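## Task

Take the loose end of the red network patch cord and insert it, latch clip on top, into the port beneath the white label until it clicks in. The cord must have stopped moving shortly after you finish, or the task fails.

## Robot and tools

Robot: two UR-type six-joint arms, left_arm and right_arm, each ending in a parallel two-finger gripper that opens to 50 mm. Fingers point along the gripper's own +z and close along its x. end_effector_position is the point midway between the pads; the fingertips extend 17.5 mm past it. A wrist-camera block juts about 10 cm toward the gripper's -y and rotates with it.

Frame: every pose, velocity and target is in the scene frame. Origin is at table-top height midway between the nominal bases, +z up, +x out over the table, left_arm on +y. Calibrated bases: left_arm at (+0.068, +0.447, +0.035) m, right_arm at (-0.018, -0.385, +0.035) m. Reported hand positions may be off by a few centimetres, more at long reach.

The 18-number row (shared by execute_actions and move): one flat list covering both arms, always all 18 values in [-1, 1]. Positions 1-9 are left_arm: dx, dy, dz, rx, ry, rz, then gripper position, force_limit, speed. Positions 10-18 repeat that for right_arm. dx..rz are offsets, not poses: they count from that arm's Hand target at the start of the action or move, along scene axes, and rotation is about the Hand target's position. Scale: 1.0 equals 0.6 m for dx/dy/dz and 180 degrees for the rotation vector rx/ry/rz. All six at 0 means hold or re-request the current Hand target. Sending the same offset again moves the arm further. Commanded orientation is clipped per step to within 32 degrees of the measured one.

Gripper numbers are absolute settings, not offsets. position: +1 fully open, about -0.65 pads touching, -1 to grasp (closes until blocked). force_limit: -1 about 20 N per pad, 0 about 102 N, +1 about 185 N. speed: -1 is 20 mm/s, 0 is 85, +1 is 150. Both default to +1. A 0 is a real command, so to keep a gripper unchanged, resend its previous three values. New force or speed only applies once position changes by 0.01 or more.

execute_actions(actions, cameras): actions is a list of actions; each action is up to 15 rows, one per 1/30 s step, and a short action repeats its last row. Every row in an action counts from the same start pose. An empty actions list returns state plus all images.

move(target, speed, blend, stop_force, zero, blocking, cameras): straight-line path for each gripper toward target, one 18-number row or up to 15 rows, every row measured from the same starting Hand targets. speed is the path top speed in m/s, 0.002 to 3.6 (default 0.25), one value or one per target. blend (m) rounds corners in a list; 0 stops at each. stop_force (N, 3 to 120, both arms) ends an arm's path when its wrist sensor feels that much push against the motion; do not rely on it for light contacts or while the gripper rotates. zero (default true) rezeros before moving; false accumulates from the last zero. blocking=false returns after 0.5 s while motion continues (not allowed with stop_force). Paths do not avoid obstacles; avoid routing close to an arm's own base.

wait(seconds 0-10): lets time pass holding commands. stop(): brakes a running move. zoom_image(camera, region [x0,y0,x1,y1], at most 504x504 px) magnifies the latest image of cam_head_left, cam_head_right, cam_high, cam_low, cam_left_wrist or cam_right_wrist. zero_wrist_force(arm) tares that arm's sensor. read_manual(section) gives licence text only. finished_scene(scene, 1 or 2) ends the scene irreversibly; the next scene has the second cord task.

Results: Hand target is the last commanded pose (after clipping) and is what the next offsets count from; the gripper may rest short of it, and the next command reasks for it. object_status: 0 moving, 1 blocked while opening, 2 blocked while closing (a grip), 3 reached target or pads met (usually nothing held). Opening in mm is about (250 - position_measured) x 0.202. Wrist force/torque are in the gripper's own axes, with a third line for the peak since last shown. The move: line reports the ending (done, off_target, moving, held, fault) and limits (paced = pose clipped, held = steps withheld). Joint velocities may read within noise when still. MOTOR HOT appears at 70 °C; 85 °C brakes the arm for 30-60 s.

Avoid: pressing past firm contact (the arms are stiff); net force near 150 N or joint torques at limits (shoulder/elbow 139 N m, wrists 26 N m) trigger a 10 s stop. Never let the arms or grippers collide or squeeze each other. Don't drop parts, release them while moving, knock anything off the table, or strike fixed objects. Let the cord settle before finishing.

Each tool is called after "Call:" as name([rows], argument=value, ...), one row to a line, values as JSON.

## Session

Call:
execute_actions(actions=[])

Scene clock: 0.00 s.
left_arm: end_effector_position=(+0.3102, +0.4873, +0.2067) position_measured=3 object_status=3 end_effector_quat_wxyz=(+0.485, +0.749, -0.451, +0.006) | right_arm: end_effector_position=(+0.3132, -0.4066, +0.1699) position_measured=3 object_status=3 end_effector_quat_wxyz=(+0.430, +0.726, +0.061, -0.533)
Joint positions: left_arm=[0.248 -1.574 2.12 -1.269 -2.213 -3.073] | right_arm=[3.712 -2.149 -1.745 -2.326 1.351 2.152]
Joint velocities: within noise
Joint torques (N m): no reading
Motor temperatures (°C): left_arm=[35 29 27 37 34 40] | right_arm=[31 35 30 32 30 36]
Wrist force (N): no reading
Wrist torque (N m): no reading
Wrist force, peak (N): no reading
Hand target: left_arm +0.3102, +0.4873, +0.2067; +0.485, +0.749, -0.451, +0.006 | right_arm +0.3132, -0.4066, +0.1699; +0.430, +0.726, +0.061, -0.533
Tool commands: left_gripper/position=+1.0 left_gripper/force_limit=+1.0 left_gripper/speed=+1.0 right_gripper/position=+1.0 right_gripper/force_limit=+1.0 right_gripper/speed=+1.0

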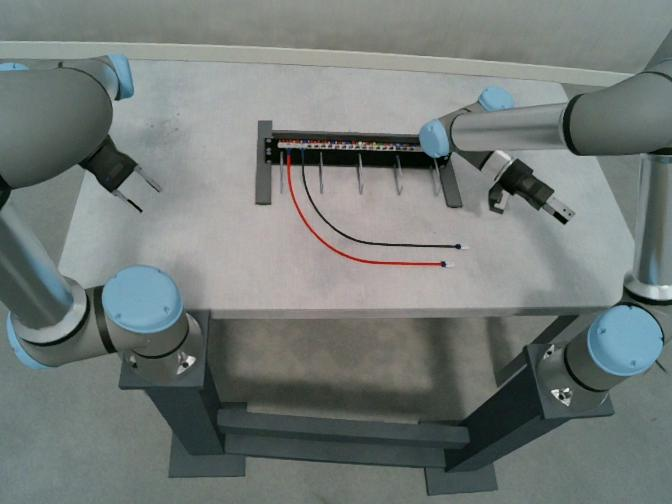

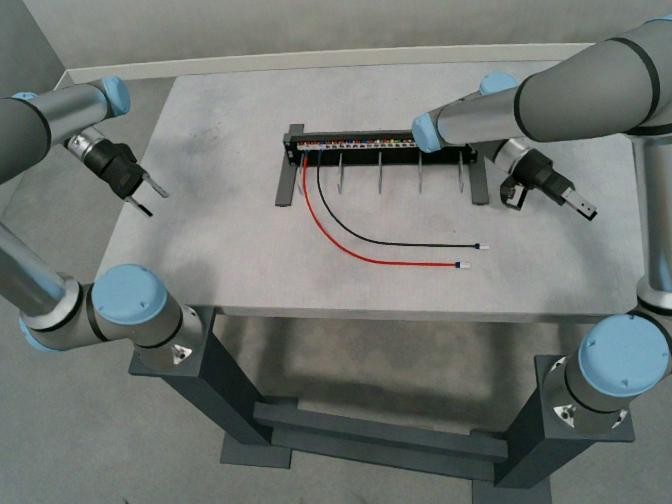

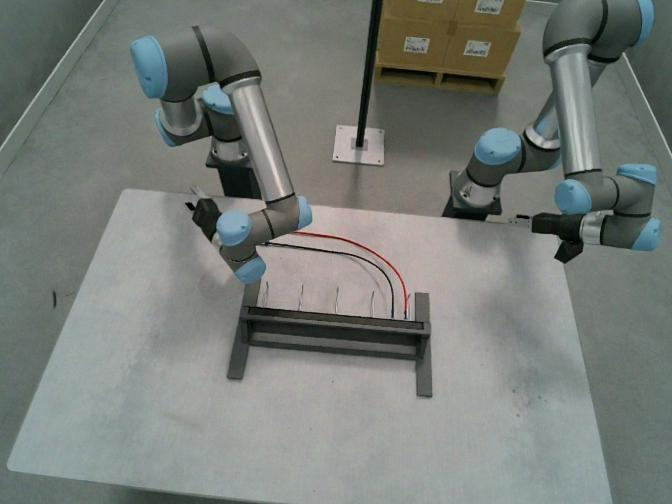

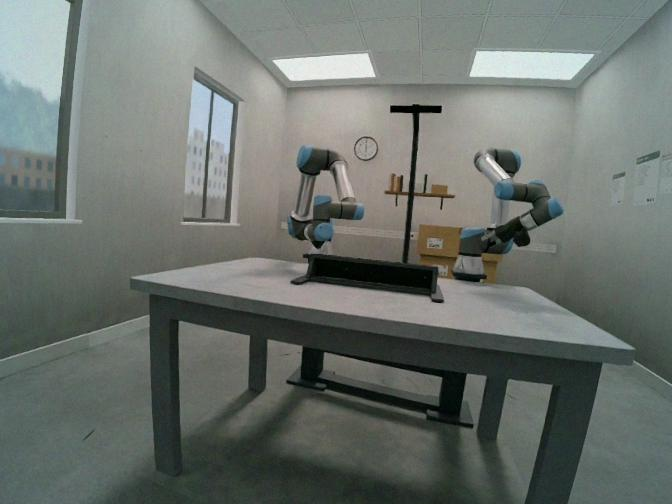

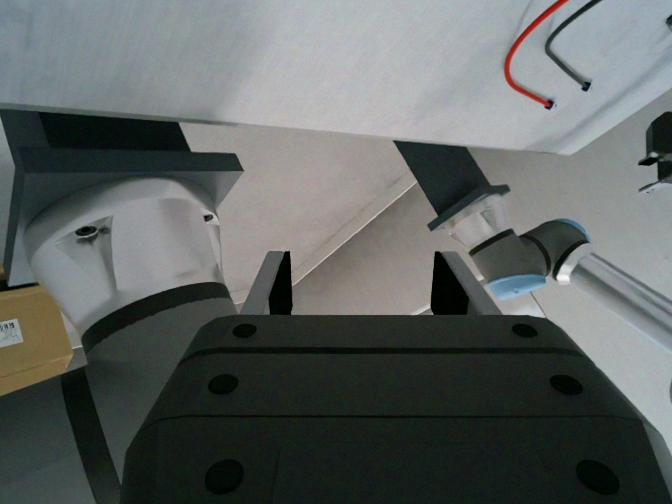

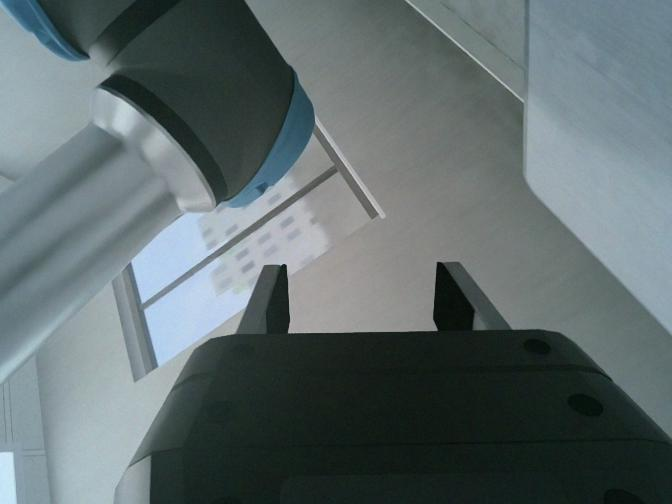

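Call:
zoom_image(camera="cam_head_left", region=[250, 110, 480, 280])

Call:
zoom_image(camera="cam_head_right", region=[270, 110, 500, 280])

Call:
zoom_image(camera="cam_head_right", region=[290, 120, 420, 210])

Call:
zoom_image(camera="cam_head_left", region=[260, 120, 440, 210])

Call:
zoom_image(camera="cam_head_right", region=[430, 230, 510, 290])

Call:
zoom_image(camera="cam_head_left", region=[410, 230, 490, 290])

Scaled by 2.191.

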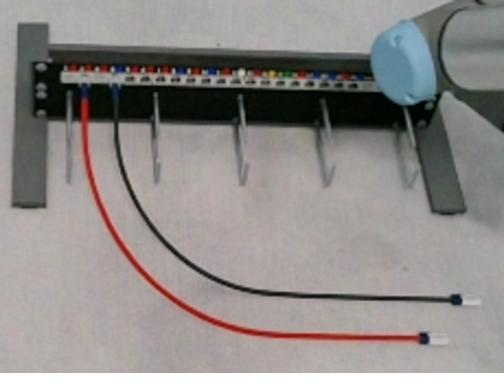

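Scaled by 2.191.

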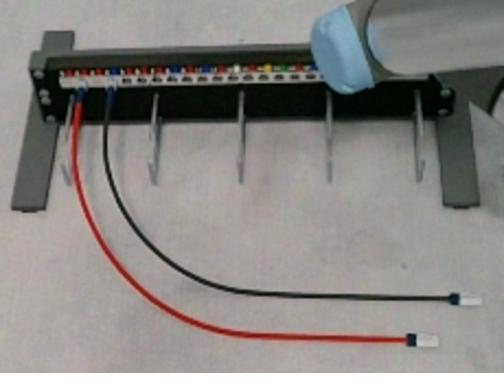

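Scaled by 3.877.

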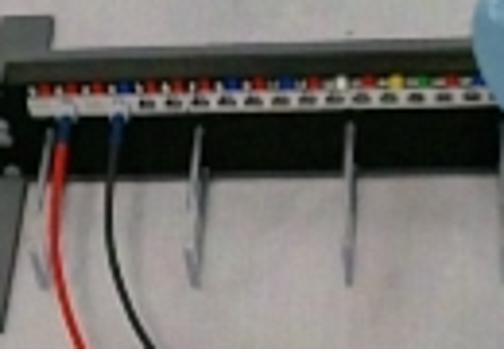

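Scaled by 2.800.

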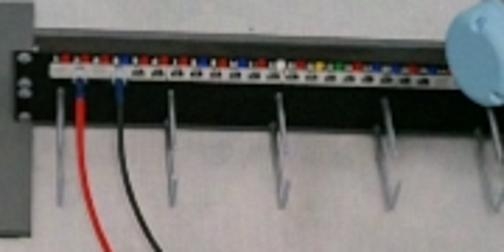

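Scaled by 6.300.

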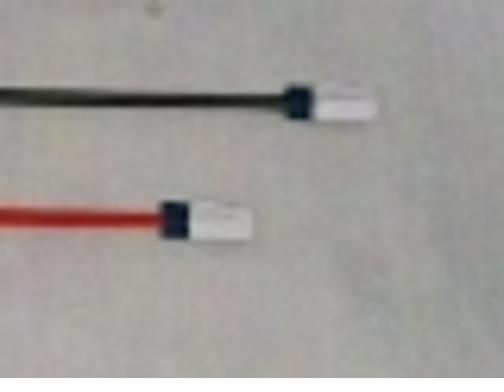

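Scaled by 6.300.

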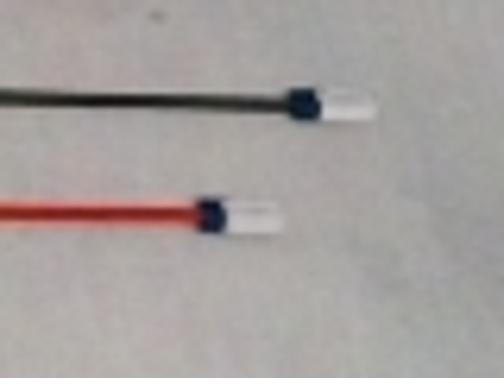

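Call:
move([
  [0,0,0,0,0,0,1,1,1,-0.05,0.2,0.1,0.1793,-0.3642,0.038,0.27,1,1],
  [0,0,0,0,0,0,1,1,1,-0.0503,0.456,-0.12,0.1793,-0.3642,0.038,0.27,1,1],
], blend=0.05, speed=0.3, cameras=["cam_right_wrist","cam_head_left","cam_head_right"])

Scene clock: 117.33 s.
left_arm: end_effector_position=(+0.3102, +0.4873, +0.2067) position_measured=3 object_status=3 end_effector_quat_wxyz=(+0.485, +0.749, -0.451, +0.006) | right_arm: end_effector_position=(+0.2830, -0.1331, +0.0979) position_measured=112 object_status=3 end_effector_quat_wxyz=(+0.216, +0.976, +0.000, +0.000)
Joint positions: left_arm=[0.248 -1.574 2.12 -1.269 -2.213 -3.073] | right_arm=[4.333 -1.699 -2.123 -1.294 1.403 2.769]
Joint torques (N m): left_arm=[-0.45 -20.56 -18.71 -0.65 -1.06 -0.21] | right_arm=[13.84 15.33 26.14 3.36 1.97 2.21]
Wrist force (N): left_arm=[-0.3 0.1 -0.1] | right_arm=[-1.6 -0.9 1.6]
Wrist torque (N m): left_arm=[0.01 0.05 -0.01] | right_arm=[-0.18 0.35 0.03]
Wrist force, peak (N): left_arm=[0.3 0.5 -0.2] | right_arm=[-1.5 -3.0 1.6]
Hand target: left_arm +0.3102, +0.4873, +0.2067; +0.485, +0.749, -0.451, +0.006 | right_arm +0.2830, -0.1330, +0.0979; +0.216, +0.976, +0.000, +0.000
Off the commanded pose: left_arm 0.000 m, 0 deg | right_arm 0.000 m, 0 deg.
move: done
camera_calibration:
cam_right_wrist: T_world_to_cam=[[0.999861, -0.00747322, 0.0149112, -0.275106], [-0.0158143, -0.708911, 0.70512, -0.144365], [0.00530121, -0.705258, -0.708931, 0.101651], [0, 0, 0, 1]] pos_world=[0.272246, -0.0327081, 0.17796]
Images, in order (width x height): cam_head_left 672x504, cam_head_right 672x504, cam_right_wrist 672x504.

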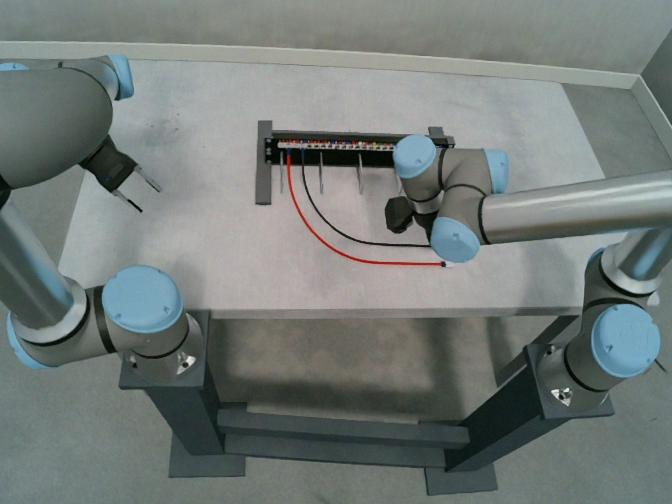

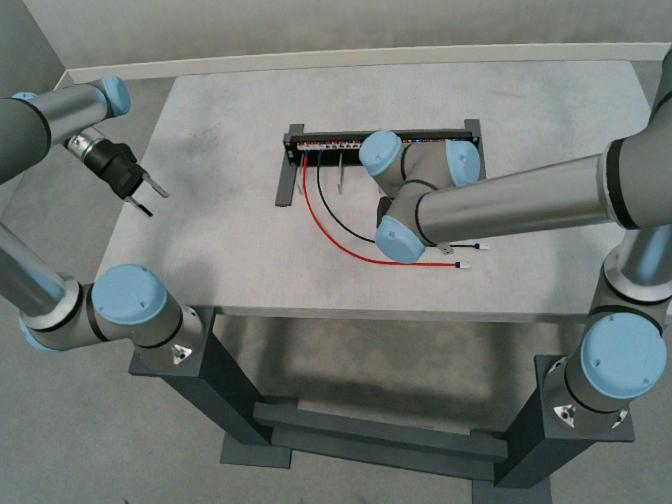

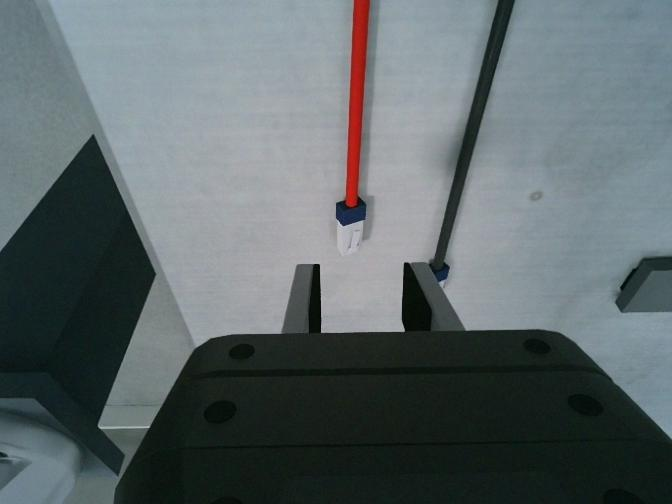

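Call:
zoom_image(camera="cam_right_wrist", region=[300, 170, 480, 310])

Call:
zoom_image(camera="cam_right_wrist", region=[320, 190, 380, 270])

Scaled by 2.800.

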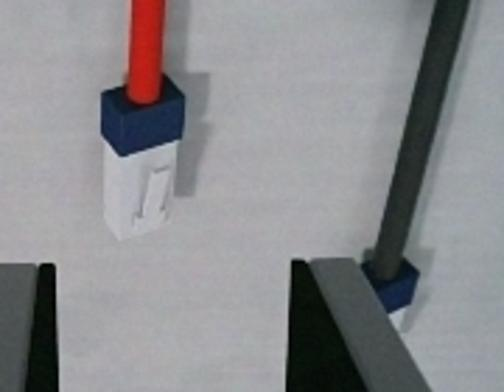

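Scaled by 6.300.

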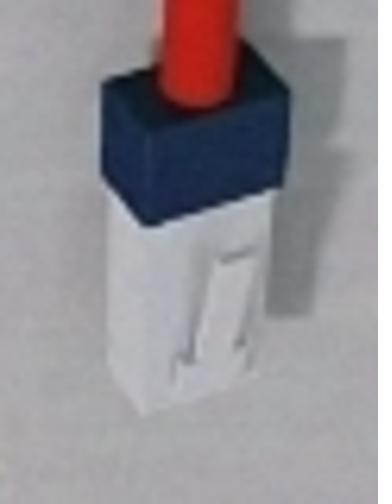

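Call:
move([
  [0,0,0,0,0,0,1,1,1,0.0328,-0.0583,-0.0622,0.1392,0.1072,-0.034,0.05,1,1],
], speed=0.25, cameras=["cam_right_wrist"])

Call:
zoom_image(camera="cam_right_wrist", region=[280, 170, 440, 330])

Scene clock: 199.80 s.
left_arm: end_effector_position=(+0.3102, +0.4873, +0.2067) position_measured=3 object_status=3 end_effector_quat_wxyz=(+0.485, +0.749, -0.451, +0.006) | right_arm: end_effector_position=(+0.3027, -0.1680, +0.0606) position_measured=145 object_status=3 end_effector_quat_wxyz=(-0.003, +0.985, -0.016, -0.174)
Joint positions: left_arm=[0.248 -1.574 2.12 -1.269 -2.213 -3.073] | right_arm=[3.944 -1.755 -2.206 -0.998 1.821 2.346]
Joint torques (N m): left_arm=[-0.6 -20.26 -18.78 -0.79 -1 -0.19] | right_arm=[-10.27 15.44 25.01 4.07 2.9 -2.54]
Wrist force (N): left_arm=[-0.2 0.1 0.2] | right_arm=[-0.5 -0.6 1.3]
Wrist torque (N m): left_arm=[0.02 0.03 -0.01] | right_arm=[-0.14 0.12 0.22]
Wrist force, peak (N): left_arm=[-0.1 0.7 0.1] | right_arm=[-2.0 -1.6 1.4]
Hand target: left_arm +0.3102, +0.4873, +0.2067; +0.485, +0.749, -0.451, +0.006 | right_arm +0.3027, -0.1680, +0.0605; -0.003, +0.985, -0.016, -0.174
Off the commanded pose: left_arm 0.000 m, 0 deg | right_arm 0.000 m, 0 deg.
move: done
camera_calibration:
cam_right_wrist: T_world_to_cam=[[0.942283, -0.0427578, -0.332076, -0.261949], [0.0716043, -0.943131, 0.324618, -0.185162], [-0.327071, -0.32966, -0.885635, 0.224845], [0, 0, 0, 1]] pos_world=[0.333629, -0.11171, 0.172251]
Images, in order (width x height): cam_right_wrist 672x504.

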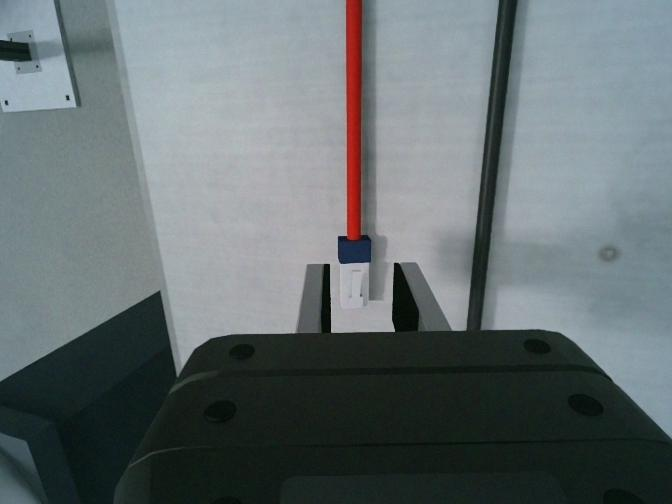

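Scaled by 3.150.

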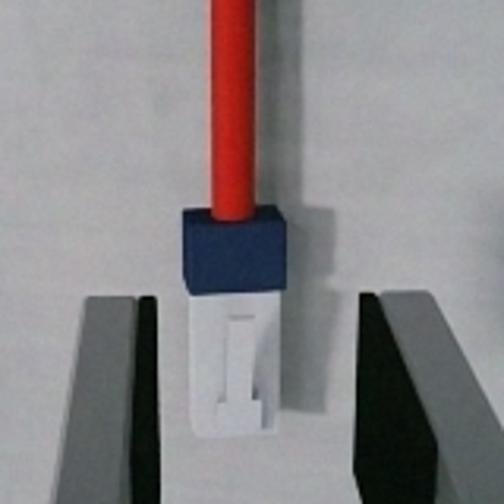

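Call:
move([
  [0,0,0,0,0,0,1,1,1,-0.0154,0.0117,-0.0423,0,0,0,0.05,1,1],
], speed=0.15, cameras=["cam_right_wrist"])

Call:
zoom_image(camera="cam_right_wrist", region=[280, 190, 440, 350])

Scene clock: 220.40 s.
left_arm: end_effector_position=(+0.3102, +0.4873, +0.2067) position_measured=3 object_status=3 end_effector_quat_wxyz=(+0.485, +0.749, -0.451, +0.006) | right_arm: end_effector_position=(+0.2935, -0.1610, +0.0352) position_measured=145 object_status=3 end_effector_quat_wxyz=(-0.003, +0.985, -0.016, -0.174)
Joint positions: left_arm=[0.248 -1.574 2.12 -1.269 -2.213 -3.073] | right_arm=[3.97 -1.803 -2.243 -0.906 1.827 2.372]
Joint torques (N m): left_arm=[0.03 -21.34 -18.61 -0.46 -0.91 -0.39] | right_arm=[13.83 17.3 9.34 3.84 3.21 2.57]
Wrist force (N): left_arm=[0.0 0.2 0.0] | right_arm=[-0.5 -0.8 1.5]
Wrist torque (N m): left_arm=[0.04 -0.01 0.00] | right_arm=[-0.13 0.11 0.07]
Wrist force, peak (N): left_arm=[-0.2 0.6 0.2] | right_arm=[-0.7 -1.2 2.1]
Hand target: left_arm +0.3102, +0.4873, +0.2067; +0.485, +0.749, -0.451, +0.006 | right_arm +0.2934, -0.1610, +0.0352; -0.003, +0.985, -0.016, -0.174
Off the commanded pose: left_arm 0.000 m, 0 deg | right_arm 0.000 m, 0 deg.
move: done
camera_calibration:
cam_right_wrist: T_world_to_cam=[[0.942176, -0.0426956, -0.332387, -0.2613], [0.0716929, -0.943208, 0.324376, -0.169784], [-0.327359, -0.329449, -0.885607, 0.201815], [0, 0, 0, 1]] pos_world=[0.324429, -0.10481, 0.146951]
Images, in order (width x height): cam_right_wrist 672x504.

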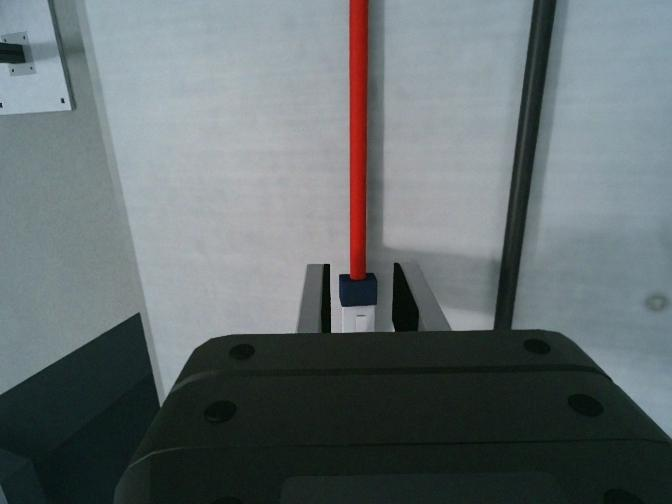

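Scaled by 3.150.

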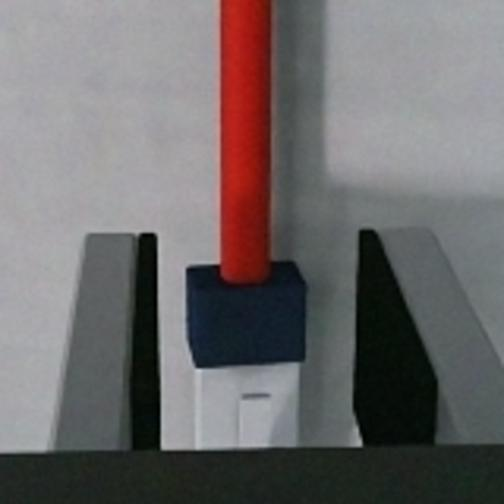

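Call:
move([
  [0,0,0,0,0,0,1,1,1,-0.0103,0.005,-0.0282,0,0,0,0.05,1,1],
], speed=0.008, stop_force=4, cameras=["cam_right_wrist"])

Call:
zoom_image(camera="cam_right_wrist", region=[280, 190, 440, 350])

Scene clock: 237.03 s.
left_arm: end_effector_position=(+0.3102, +0.4873, +0.2067) position_measured=3 object_status=3 end_effector_quat_wxyz=(+0.485, +0.749, -0.451, +0.006) | right_arm: end_effector_position=(+0.2890, -0.1589, +0.0231) position_measured=145 object_status=3 end_effector_quat_wxyz=(-0.003, +0.985, -0.016, -0.174)
Joint positions: left_arm=[0.248 -1.574 2.12 -1.269 -2.213 -3.073] | right_arm=[3.981 -1.828 -2.26 -0.862 1.83 2.383]
Joint torques (N m): left_arm=[-0.79 -21.05 -18.72 -0.58 -0.86 -0.2] | right_arm=[-11.29 30.01 20.77 0.03 -2.2 -2.95]
Wrist force (N): left_arm=[-0.3 0.4 -0.1] | right_arm=[-1.3 -2.4 -3.2]
Wrist torque (N m): left_arm=[0.06 0.05 -0.01] | right_arm=[-0.17 0.21 0.05]
Wrist force, peak (N): left_arm=[-0.4 0.4 -0.5] | right_arm=[-12.7 10.2 -32.2]
Hand target: left_arm +0.3102, +0.4873, +0.2067; +0.485, +0.749, -0.451, +0.006 | right_arm +0.2890, -0.1589, +0.0231; -0.003, +0.985, -0.016, -0.174 (not the last commanded pose)
Off the commanded pose: left_arm 0.000 m, 0 deg | right_arm 0.005 m, 0 deg.
move: contact (right_arm)
camera_calibration:
cam_right_wrist: T_world_to_cam=[[0.942173, -0.0426656, -0.332401, -0.261076], [0.0716932, -0.94324, 0.324281, -0.163459], [-0.32737, -0.329359, -0.885636, 0.1904], [0, 0, 0, 1]] pos_world=[0.320029, -0.10261, 0.13485]
Images, in order (width x height): cam_right_wrist 672x504.

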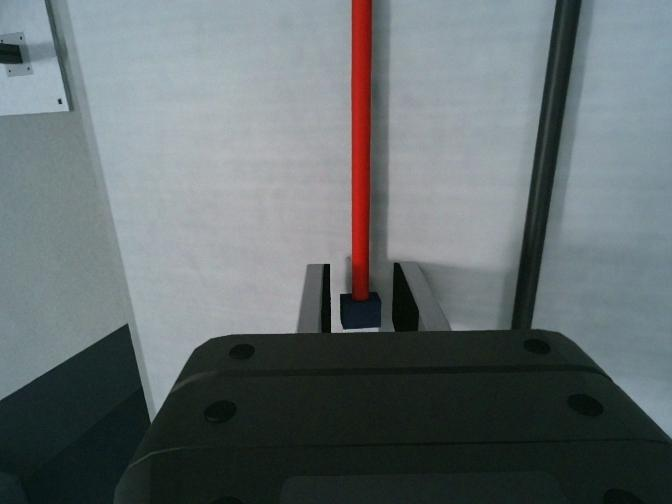

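Scaled by 3.150.

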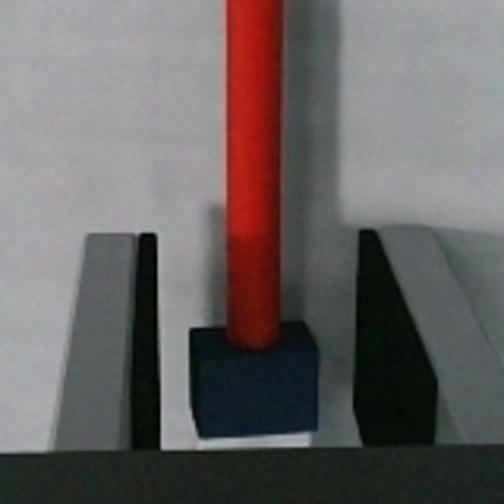

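Call:
move([
  [0,0,0,0,0,0,1,1,1,0,0,0.0005,0,0,0,0.05,1,1],
  [0,0,0,0,0,0,1,1,1,0,0,0.0005,0,0,0,-1,-0.4,-0.8],
], speed=0.05, cameras=["cam_right_wrist"])

Call:
zoom_image(camera="cam_right_wrist", region=[280, 190, 440, 350])

Scene clock: 247.67 s.
left_arm: end_effector_position=(+0.3102, +0.4873, +0.2067) position_measured=3 object_status=3 end_effector_quat_wxyz=(+0.485, +0.749, -0.451, +0.006) | right_arm: end_effector_position=(+0.2890, -0.1589, +0.0234) position_measured=200 object_status=0 end_effector_quat_wxyz=(-0.003, +0.985, -0.016, -0.174)
Joint positions: left_arm=[0.248 -1.574 2.12 -1.269 -2.213 -3.073] | right_arm=[3.981 -1.827 -2.26 -0.863 1.83 2.383]
Joint torques (N m): left_arm=[-0.46 -19.39 -20.13 -0.7 -0.87 -0.26] | right_arm=[-9.69 32.47 23.46 0.51 -0.65 -3.01]
Wrist force (N): left_arm=[-0.1 0.3 0.1] | right_arm=[-0.6 -0.6 0.9]
Wrist torque (N m): left_arm=[0.05 0.00 -0.01] | right_arm=[-0.08 0.10 0.07]
Wrist force, peak (N): left_arm=[-0.3 0.6 0.1] | right_arm=[-1.7 -1.9 -3.2]
Hand target: left_arm +0.3102, +0.4873, +0.2067; +0.485, +0.749, -0.451, +0.006 | right_arm +0.2890, -0.1589, +0.0234; -0.003, +0.985, -0.016, -0.174
Off the commanded pose: left_arm 0.000 m, 0 deg | right_arm 0.000 m, 0 deg.
move: done
camera_calibration:
cam_right_wrist: T_world_to_cam=[[0.942207, -0.0426653, -0.332303, -0.261], [0.0716945, -0.943205, 0.324382, -0.163567], [-0.32727, -0.329459, -0.885636, 0.190624], [0, 0, 0, 1]] pos_world=[0.320029, -0.10261, 0.13515]
Images, in order (width x height): cam_right_wrist 672x504.

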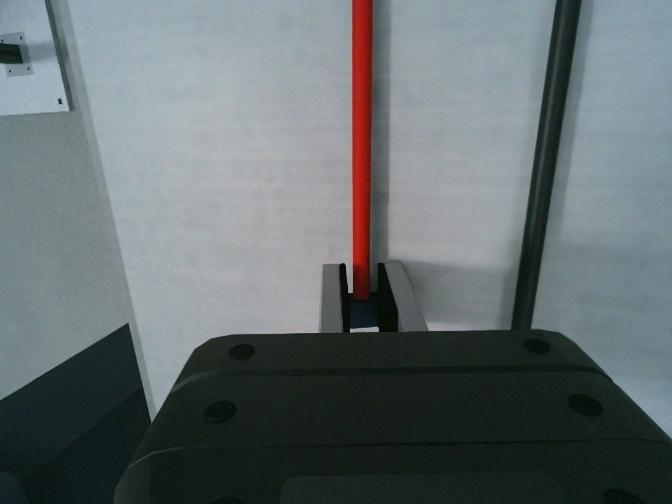

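Scaled by 3.150.

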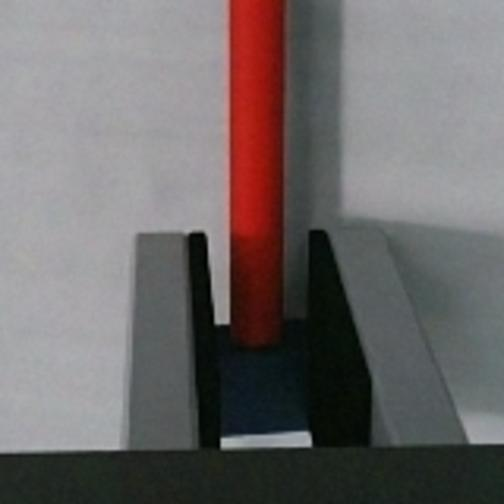

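Call:
wait(seconds=0.2)

Scene clock: 251.57 s.
left_arm: end_effector_position=(+0.3102, +0.4873, +0.2067) position_measured=3 object_status=3 end_effector_quat_wxyz=(+0.485, +0.749, -0.451, +0.006) | right_arm: end_effector_position=(+0.2890, -0.1589, +0.0234) position_measured=200 object_status=2 end_effector_quat_wxyz=(-0.003, +0.985, -0.016, -0.174)
Joint positions: left_arm=[0.248 -1.574 2.12 -1.269 -2.213 -3.073] | right_arm=[3.981 -1.827 -2.26 -0.863 1.83 2.383]
Joint torques (N m): left_arm=[-1.07 -19.46 -18.1 -0.76 -1.09 -0.31] | right_arm=[-9.63 31.03 23.03 0.87 2.97 -2.58]
Wrist force (N): left_arm=[0.3 0.3 -0.1] | right_arm=[-0.8 -0.8 0.8]
Wrist torque (N m): left_arm=[0.05 -0.05 -0.01] | right_arm=[-0.10 0.13 0.07]
Wrist force, peak (N): left_arm=[0.0 0.6 0.1] | right_arm=[-1.0 -1.1 0.9]
Hand target: left_arm +0.3102, +0.4873, +0.2067; +0.485, +0.749, -0.451, +0.006 | right_arm +0.2890, -0.1589, +0.0234; -0.003, +0.985, -0.016, -0.174
Tool commands: left_gripper/position=+1.0 left_gripper/force_limit=+1.0 left_gripper/speed=+1.0 right_gripper/position=-1.0 right_gripper/force_limit=-0.4 right_gripper/speed=-0.8
Off the commanded pose: left_arm 0.000 m, 0 deg | right_arm 0.000 m, 0 deg.
wait: 0.20 s; at rest from the start

Call:
move([
  [0,0,0,0,0,0,1,1,1,0,0,0.15,0,0,0,-1,-0.4,-0.8],
], speed=0.12, cameras=["cam_right_wrist"])

Call:
zoom_image(camera="cam_right_wrist", region=[280, 190, 440, 350])

Scene clock: 271.40 s.
left_arm: end_effector_position=(+0.3102, +0.4873, +0.2067) position_measured=3 object_status=3 end_effector_quat_wxyz=(+0.485, +0.749, -0.451, +0.006) | right_arm: end_effector_position=(+0.2890, -0.1589, +0.1133) position_measured=200 object_status=2 end_effector_quat_wxyz=(-0.003, +0.985, -0.016, -0.174)
Joint positions: left_arm=[0.248 -1.574 2.12 -1.269 -2.213 -3.073] | right_arm=[3.981 -1.637 -2.167 -1.146 1.83 2.383]
Joint torques (N m): left_arm=[-1.07 -19.48 -19.52 -0.83 -0.98 -0.32] | right_arm=[-2.65 28.58 28.54 0.38 -1.35 -2.72]
Wrist force (N): left_arm=[-0.1 0.2 0.0] | right_arm=[-0.2 -0.8 1.4]
Wrist torque (N m): left_arm=[0.03 0.01 0.00] | right_arm=[-0.11 0.07 0.07]
Wrist force, peak (N): left_arm=[-0.2 0.7 -0.1] | right_arm=[-0.1 -0.8 2.2]
Hand target: left_arm +0.3102, +0.4873, +0.2067; +0.485, +0.749, -0.451, +0.006 | right_arm +0.2890, -0.1589, +0.1134; -0.003, +0.985, -0.016, -0.174
Off the commanded pose: left_arm 0.000 m, 0 deg | right_arm 0.000 m, 0 deg.
move: done
camera_calibration:
cam_right_wrist: T_world_to_cam=[[0.942179, -0.0427546, -0.332371, -0.231111], [0.0716047, -0.943236, 0.324312, -0.192688], [-0.32737, -0.32936, -0.885636, 0.270285], [0, 0, 0, 1]] pos_world=[0.320028, -0.10261, 0.22505]
Images, in order (width x height): cam_right_wrist 672x504.

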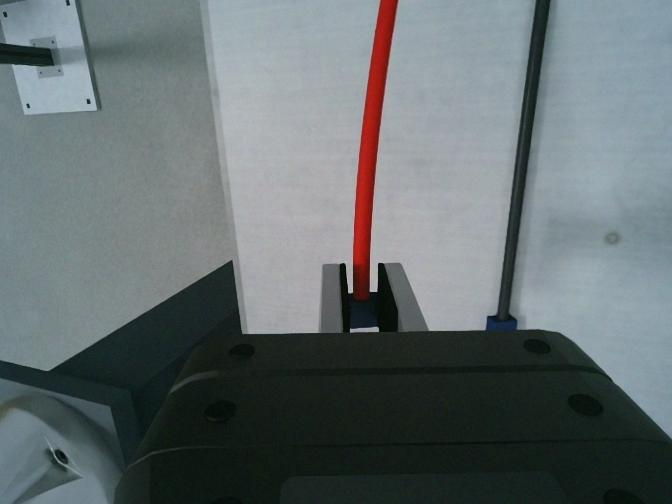

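Scaled by 3.150.

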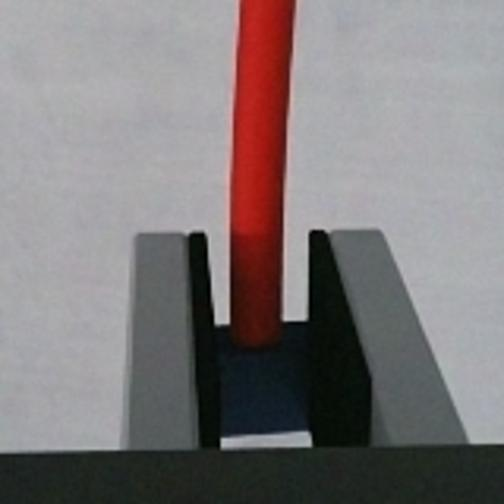

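Call:
move([
  [0.255,-0.519,-0.053,0.0263,0.1545,0.3672,1,1,1,0.235,0.310,0.086,0.0862,-0.0892,0.5047,-1,-0.4,-0.8],
], speed=0.3, cameras=["cam_right_wrist","cam_left_wrist","cam_head_left","cam_head_right"])

Scene clock: 299.40 s.
left_arm: end_effector_position=(+0.4632, +0.1759, +0.1749) position_measured=3 object_status=3 end_effector_quat_wxyz=(+0.463, +0.870, +0.149, +0.079) | right_arm: end_effector_position=(+0.4300, +0.0271, +0.1650) position_measured=200 object_status=2 end_effector_quat_wxyz=(+0.000, +0.707, +0.707, +0.000)
Joint positions: left_arm=[-0.63 -1.33 2.542 -3.665 -2.066 -5.911] | right_arm=[4.134 -1.913 -1.687 -1.113 1.571 0.964]
Joint torques (N m): left_arm=[-12.93 -15.61 -4.02 -5.46 1.36 -1.77] | right_arm=[-10.9 27.71 29.89 4.67 2.38 -2.66]
Wrist force (N): left_arm=[-0.5 1.0 1.1] | right_arm=[-1.4 -1.4 1.3]
Wrist torque (N m): left_arm=[0.19 0.24 0.17] | right_arm=[-0.29 0.30 0.25]
Wrist force, peak (N): left_arm=[-0.7 1.7 2.1] | right_arm=[-1.6 -1.2 1.6]
Hand target: left_arm +0.4632, +0.1759, +0.1749; +0.463, +0.870, +0.149, +0.079 | right_arm +0.4300, +0.0271, +0.1650; +0.000, +0.707, +0.707, +0.000
Off the commanded pose: left_arm 0.000 m, 0 deg | right_arm 0.000 m, 0 deg.
move: done
camera_calibration:
cam_left_wrist: T_world_to_cam=[[0.944453, 0.328446, -0.0115092, -0.4865], [0.0843528, -0.208414, 0.974396, -0.155721], [0.317638, -0.921242, -0.224543, 0.187242], [0, 0, 0, 1]] pos_world=[0.413137, 0.29983, 0.188178]
cam_right_wrist: T_world_to_cam=[[0.0119868, 0.999871, 0.0107253, -0.0237191], [0.94028, -0.0149202, 0.340074, -0.445469], [0.34019, 0.00600837, -0.940338, 0.1363], [0, 0, 0, 1]] pos_world=[0.372782, 0.0162506, 0.279914]
Images, in order (width x height): cam_head_left 672x504, cam_head_right 672x504, cam_left_wrist 672x504, cam_right_wrist 672x504.

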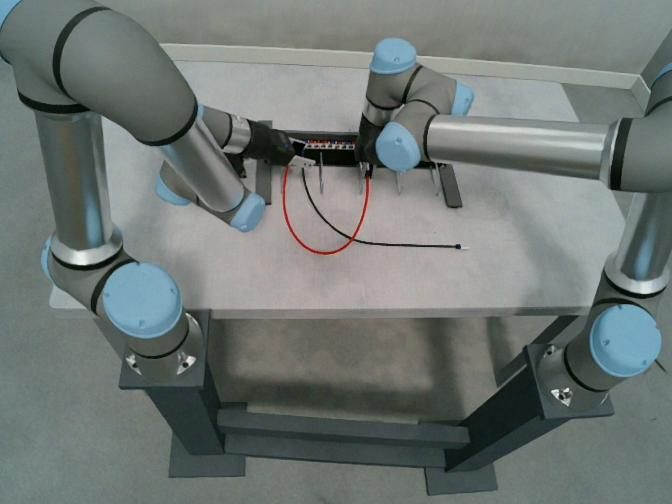

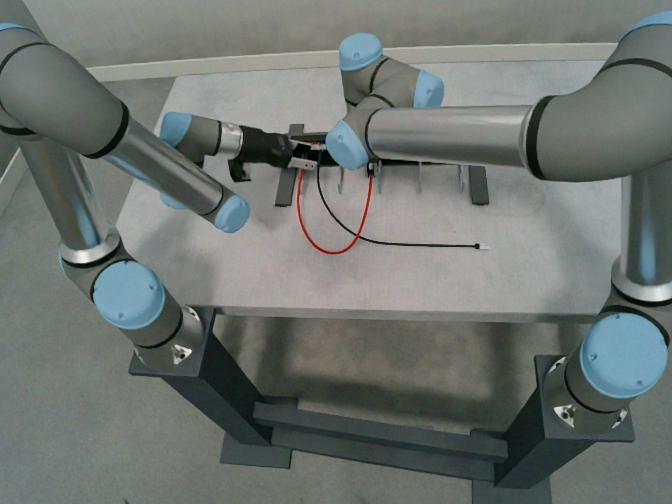

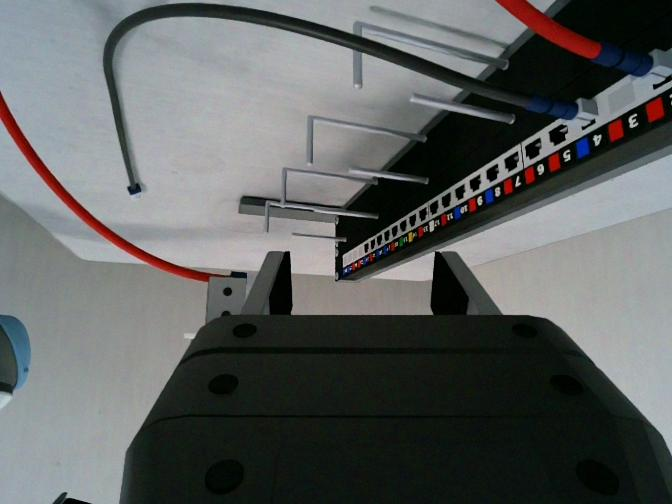

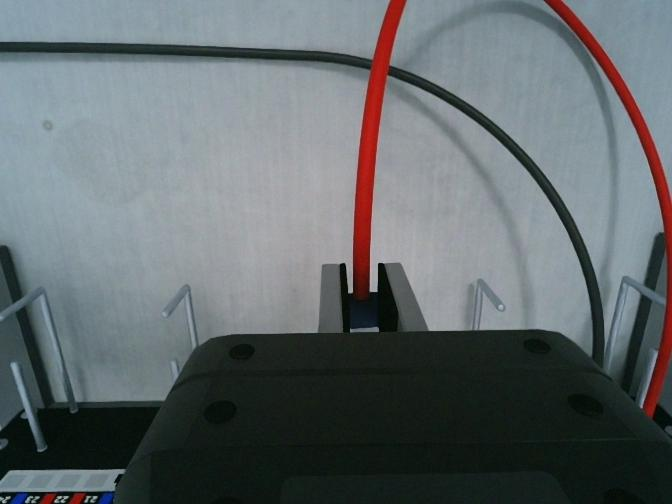

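Call:
zoom_image(camera="cam_left_wrist", region=[330, 50, 672, 290])

Call:
zoom_image(camera="cam_left_wrist", region=[330, 180, 480, 290])

Call:
zoom_image(camera="cam_left_wrist", region=[170, 240, 300, 350])

Scaled by 1.474.

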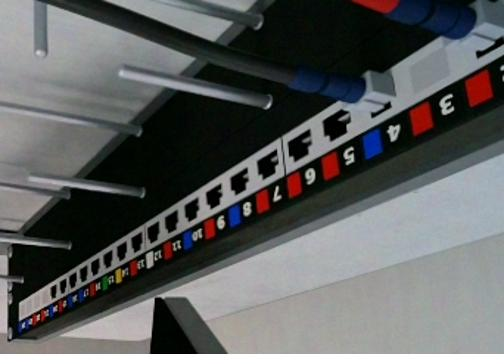

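Scaled by 3.360.

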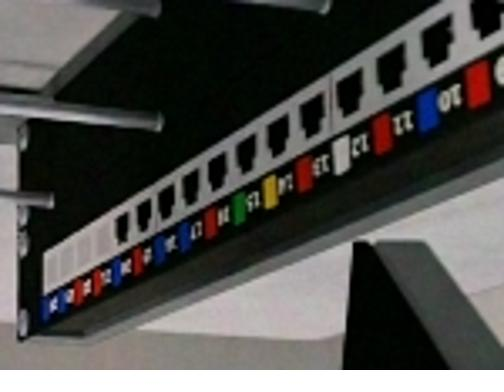

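Scaled by 3.877.

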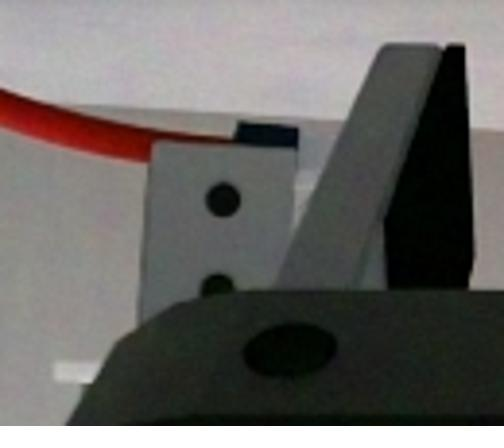

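Call:
move([
  [-0.027,-0.0048,0.0235,0.0274,0.0141,0.085,1,1,1,0.1167,0.0067,-0.055,0,0,0,-1,-0.4,-0.8],
], speed=0.15, cameras=["cam_right_wrist","cam_left_wrist"])

Call:
zoom_image(camera="cam_left_wrist", region=[260, 100, 460, 300])

Scene clock: 357.40 s.
left_arm: end_effector_position=(+0.4471, +0.1730, +0.1890) position_measured=3 object_status=3 end_effector_quat_wxyz=(+0.407, +0.863, +0.270, +0.127) | right_arm: end_effector_position=(+0.5000, +0.0311, +0.1320) position_measured=200 object_status=2 end_effector_quat_wxyz=(+0.000, +0.707, +0.707, +0.000)
Joint positions: left_arm=[-0.883 -1.562 2.638 -3.526 -1.641 -6.226] | right_arm=[4.049 -2.068 -1.55 -1.095 1.571 0.878]
Joint torques (N m): left_arm=[-12.23 -22.57 -6.82 -1.84 1.68 -1.48] | right_arm=[-10.89 33.92 30.62 1.11 2.55 -2.94]
Wrist force (N): left_arm=[-0.4 0.6 0.9] | right_arm=[-1.7 -1.2 1.4]
Wrist torque (N m): left_arm=[0.15 0.28 0.20] | right_arm=[-0.20 0.35 0.24]
Wrist force, peak (N): left_arm=[-0.7 1.5 1.2] | right_arm=[-1.7 -1.3 1.6]
Hand target: left_arm +0.4470, +0.1730, +0.1890; +0.407, +0.863, +0.270, +0.127 | right_arm +0.5000, +0.0311, +0.1320; +0.000, +0.707, +0.707, +0.000
Off the commanded pose: left_arm 0.000 m, 0 deg | right_arm 0.000 m, 0 deg.
move: done
camera_calibration:
cam_left_wrist: T_world_to_cam=[[0.823538, 0.567133, -0.0120624, -0.457233], [0.189389, -0.254844, 0.948254, -0.202654], [0.534712, -0.783208, -0.317282, 0.0894569], [0, 0, 0, 1]] pos_world=[0.367095, 0.27773, 0.215035]
cam_right_wrist: T_world_to_cam=[[0.0119529, 0.99987, 0.0108193, -0.0282121], [0.940281, -0.0149203, 0.340072, -0.500006], [0.34019, 0.00610837, -0.940337, 0.0814289], [0, 0, 0, 1]] pos_world=[0.442782, 0.0202508, 0.246914]
Images, in order (width x height): cam_left_wrist 672x504, cam_right_wrist 672x504.

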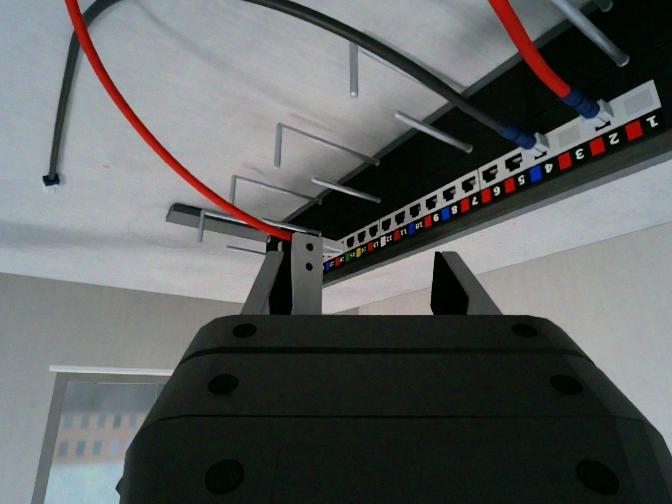

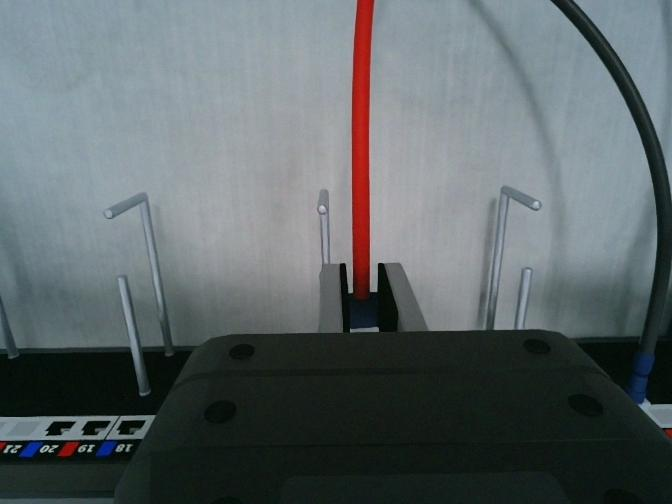

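Scaled by 2.520.

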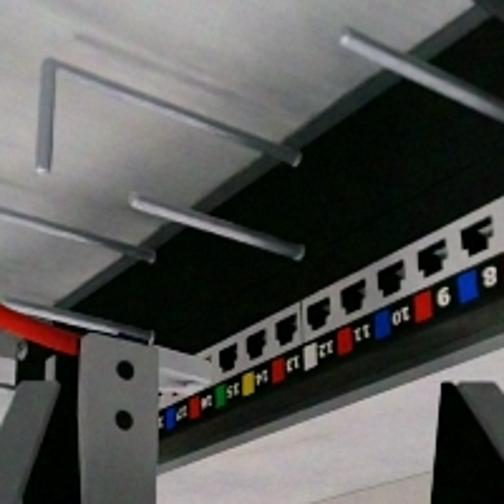

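Call:
move([
  [0,0,0,0,0,0,1,1,1,0.0417,-0.005,-0.0408,0,0,0,-1,-0.4,-0.8],
], speed=0.1, cameras=["cam_right_wrist","cam_left_wrist"])

Call:
zoom_image(camera="cam_left_wrist", region=[300, 170, 440, 270])

Call:
zoom_image(camera="cam_left_wrist", region=[340, 190, 410, 260])

Scene clock: 412.57 s.
left_arm: end_effector_position=(+0.4470, +0.1730, +0.1890) position_measured=3 object_status=3 end_effector_quat_wxyz=(+0.407, +0.863, +0.270, +0.127) | right_arm: end_effector_position=(+0.5249, +0.0281, +0.1077) position_measured=200 object_status=2 end_effector_quat_wxyz=(+0.000, +0.707, +0.707, +0.000)
Joint positions: left_arm=[-0.883 -1.562 2.638 -3.526 -1.64 -6.226] | right_arm=[4.017 -2.132 -1.515 -1.065 1.571 0.846]
Joint torques (N m): left_arm=[-13.05 -21.72 -7.45 -1.67 1.6 -1.74] | right_arm=[-10.58 36.6 32.59 5.06 -1.21 -2.82]
Wrist force (N): left_arm=[-0.3 0.6 1.1] | right_arm=[-1.8 -1.1 1.2]
Wrist torque (N m): left_arm=[0.14 0.26 0.21] | right_arm=[-0.18 0.37 0.25]
Wrist force, peak (N): left_arm=[-0.3 0.9 1.3] | right_arm=[-1.8 -1.3 1.5]
Hand target: left_arm +0.4470, +0.1730, +0.1890; +0.407, +0.863, +0.270, +0.127 | right_arm +0.5251, +0.0281, +0.1075; +0.000, +0.707, +0.707, +0.000
Off the commanded pose: left_arm 0.000 m, 0 deg | right_arm 0.000 m, 0 deg.
move: done
camera_calibration:
cam_left_wrist: T_world_to_cam=[[0.823458, 0.56725, -0.012042, -0.4571], [0.189464, -0.254909, 0.948222, -0.202758], [0.534809, -0.783102, -0.31738, 0.0894205], [0, 0, 0, 1]] pos_world=[0.366995, 0.27763, 0.215135]
cam_right_wrist: T_world_to_cam=[[0.0119535, 0.99987, 0.0108196, -0.0253465], [0.940281, -0.014921, 0.340072, -0.515164], [0.34019, 0.00610837, -0.940337, 0.0500317], [0, 0, 0, 1]] pos_world=[0.467682, 0.0173508, 0.222514]
Images, in order (width x height): cam_left_wrist 672x504, cam_right_wrist 672x504.

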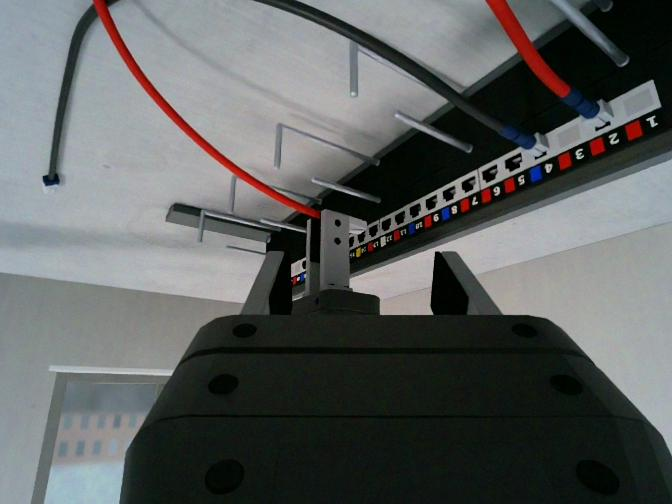

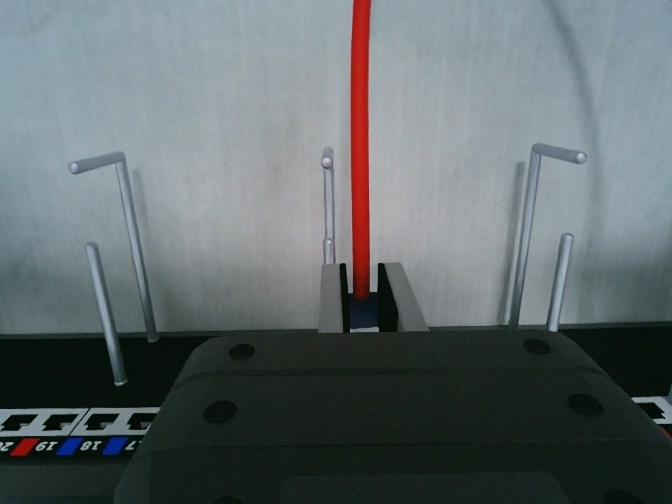

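Scaled by 3.600.

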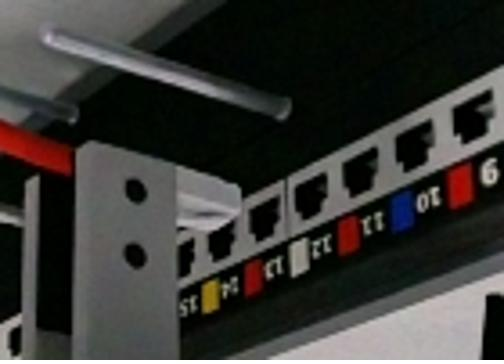

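Scaled by 7.200.

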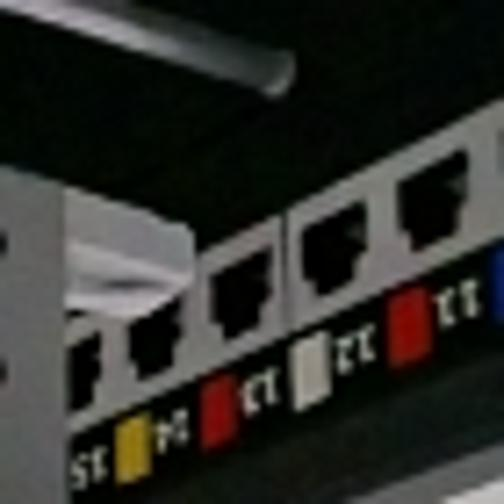

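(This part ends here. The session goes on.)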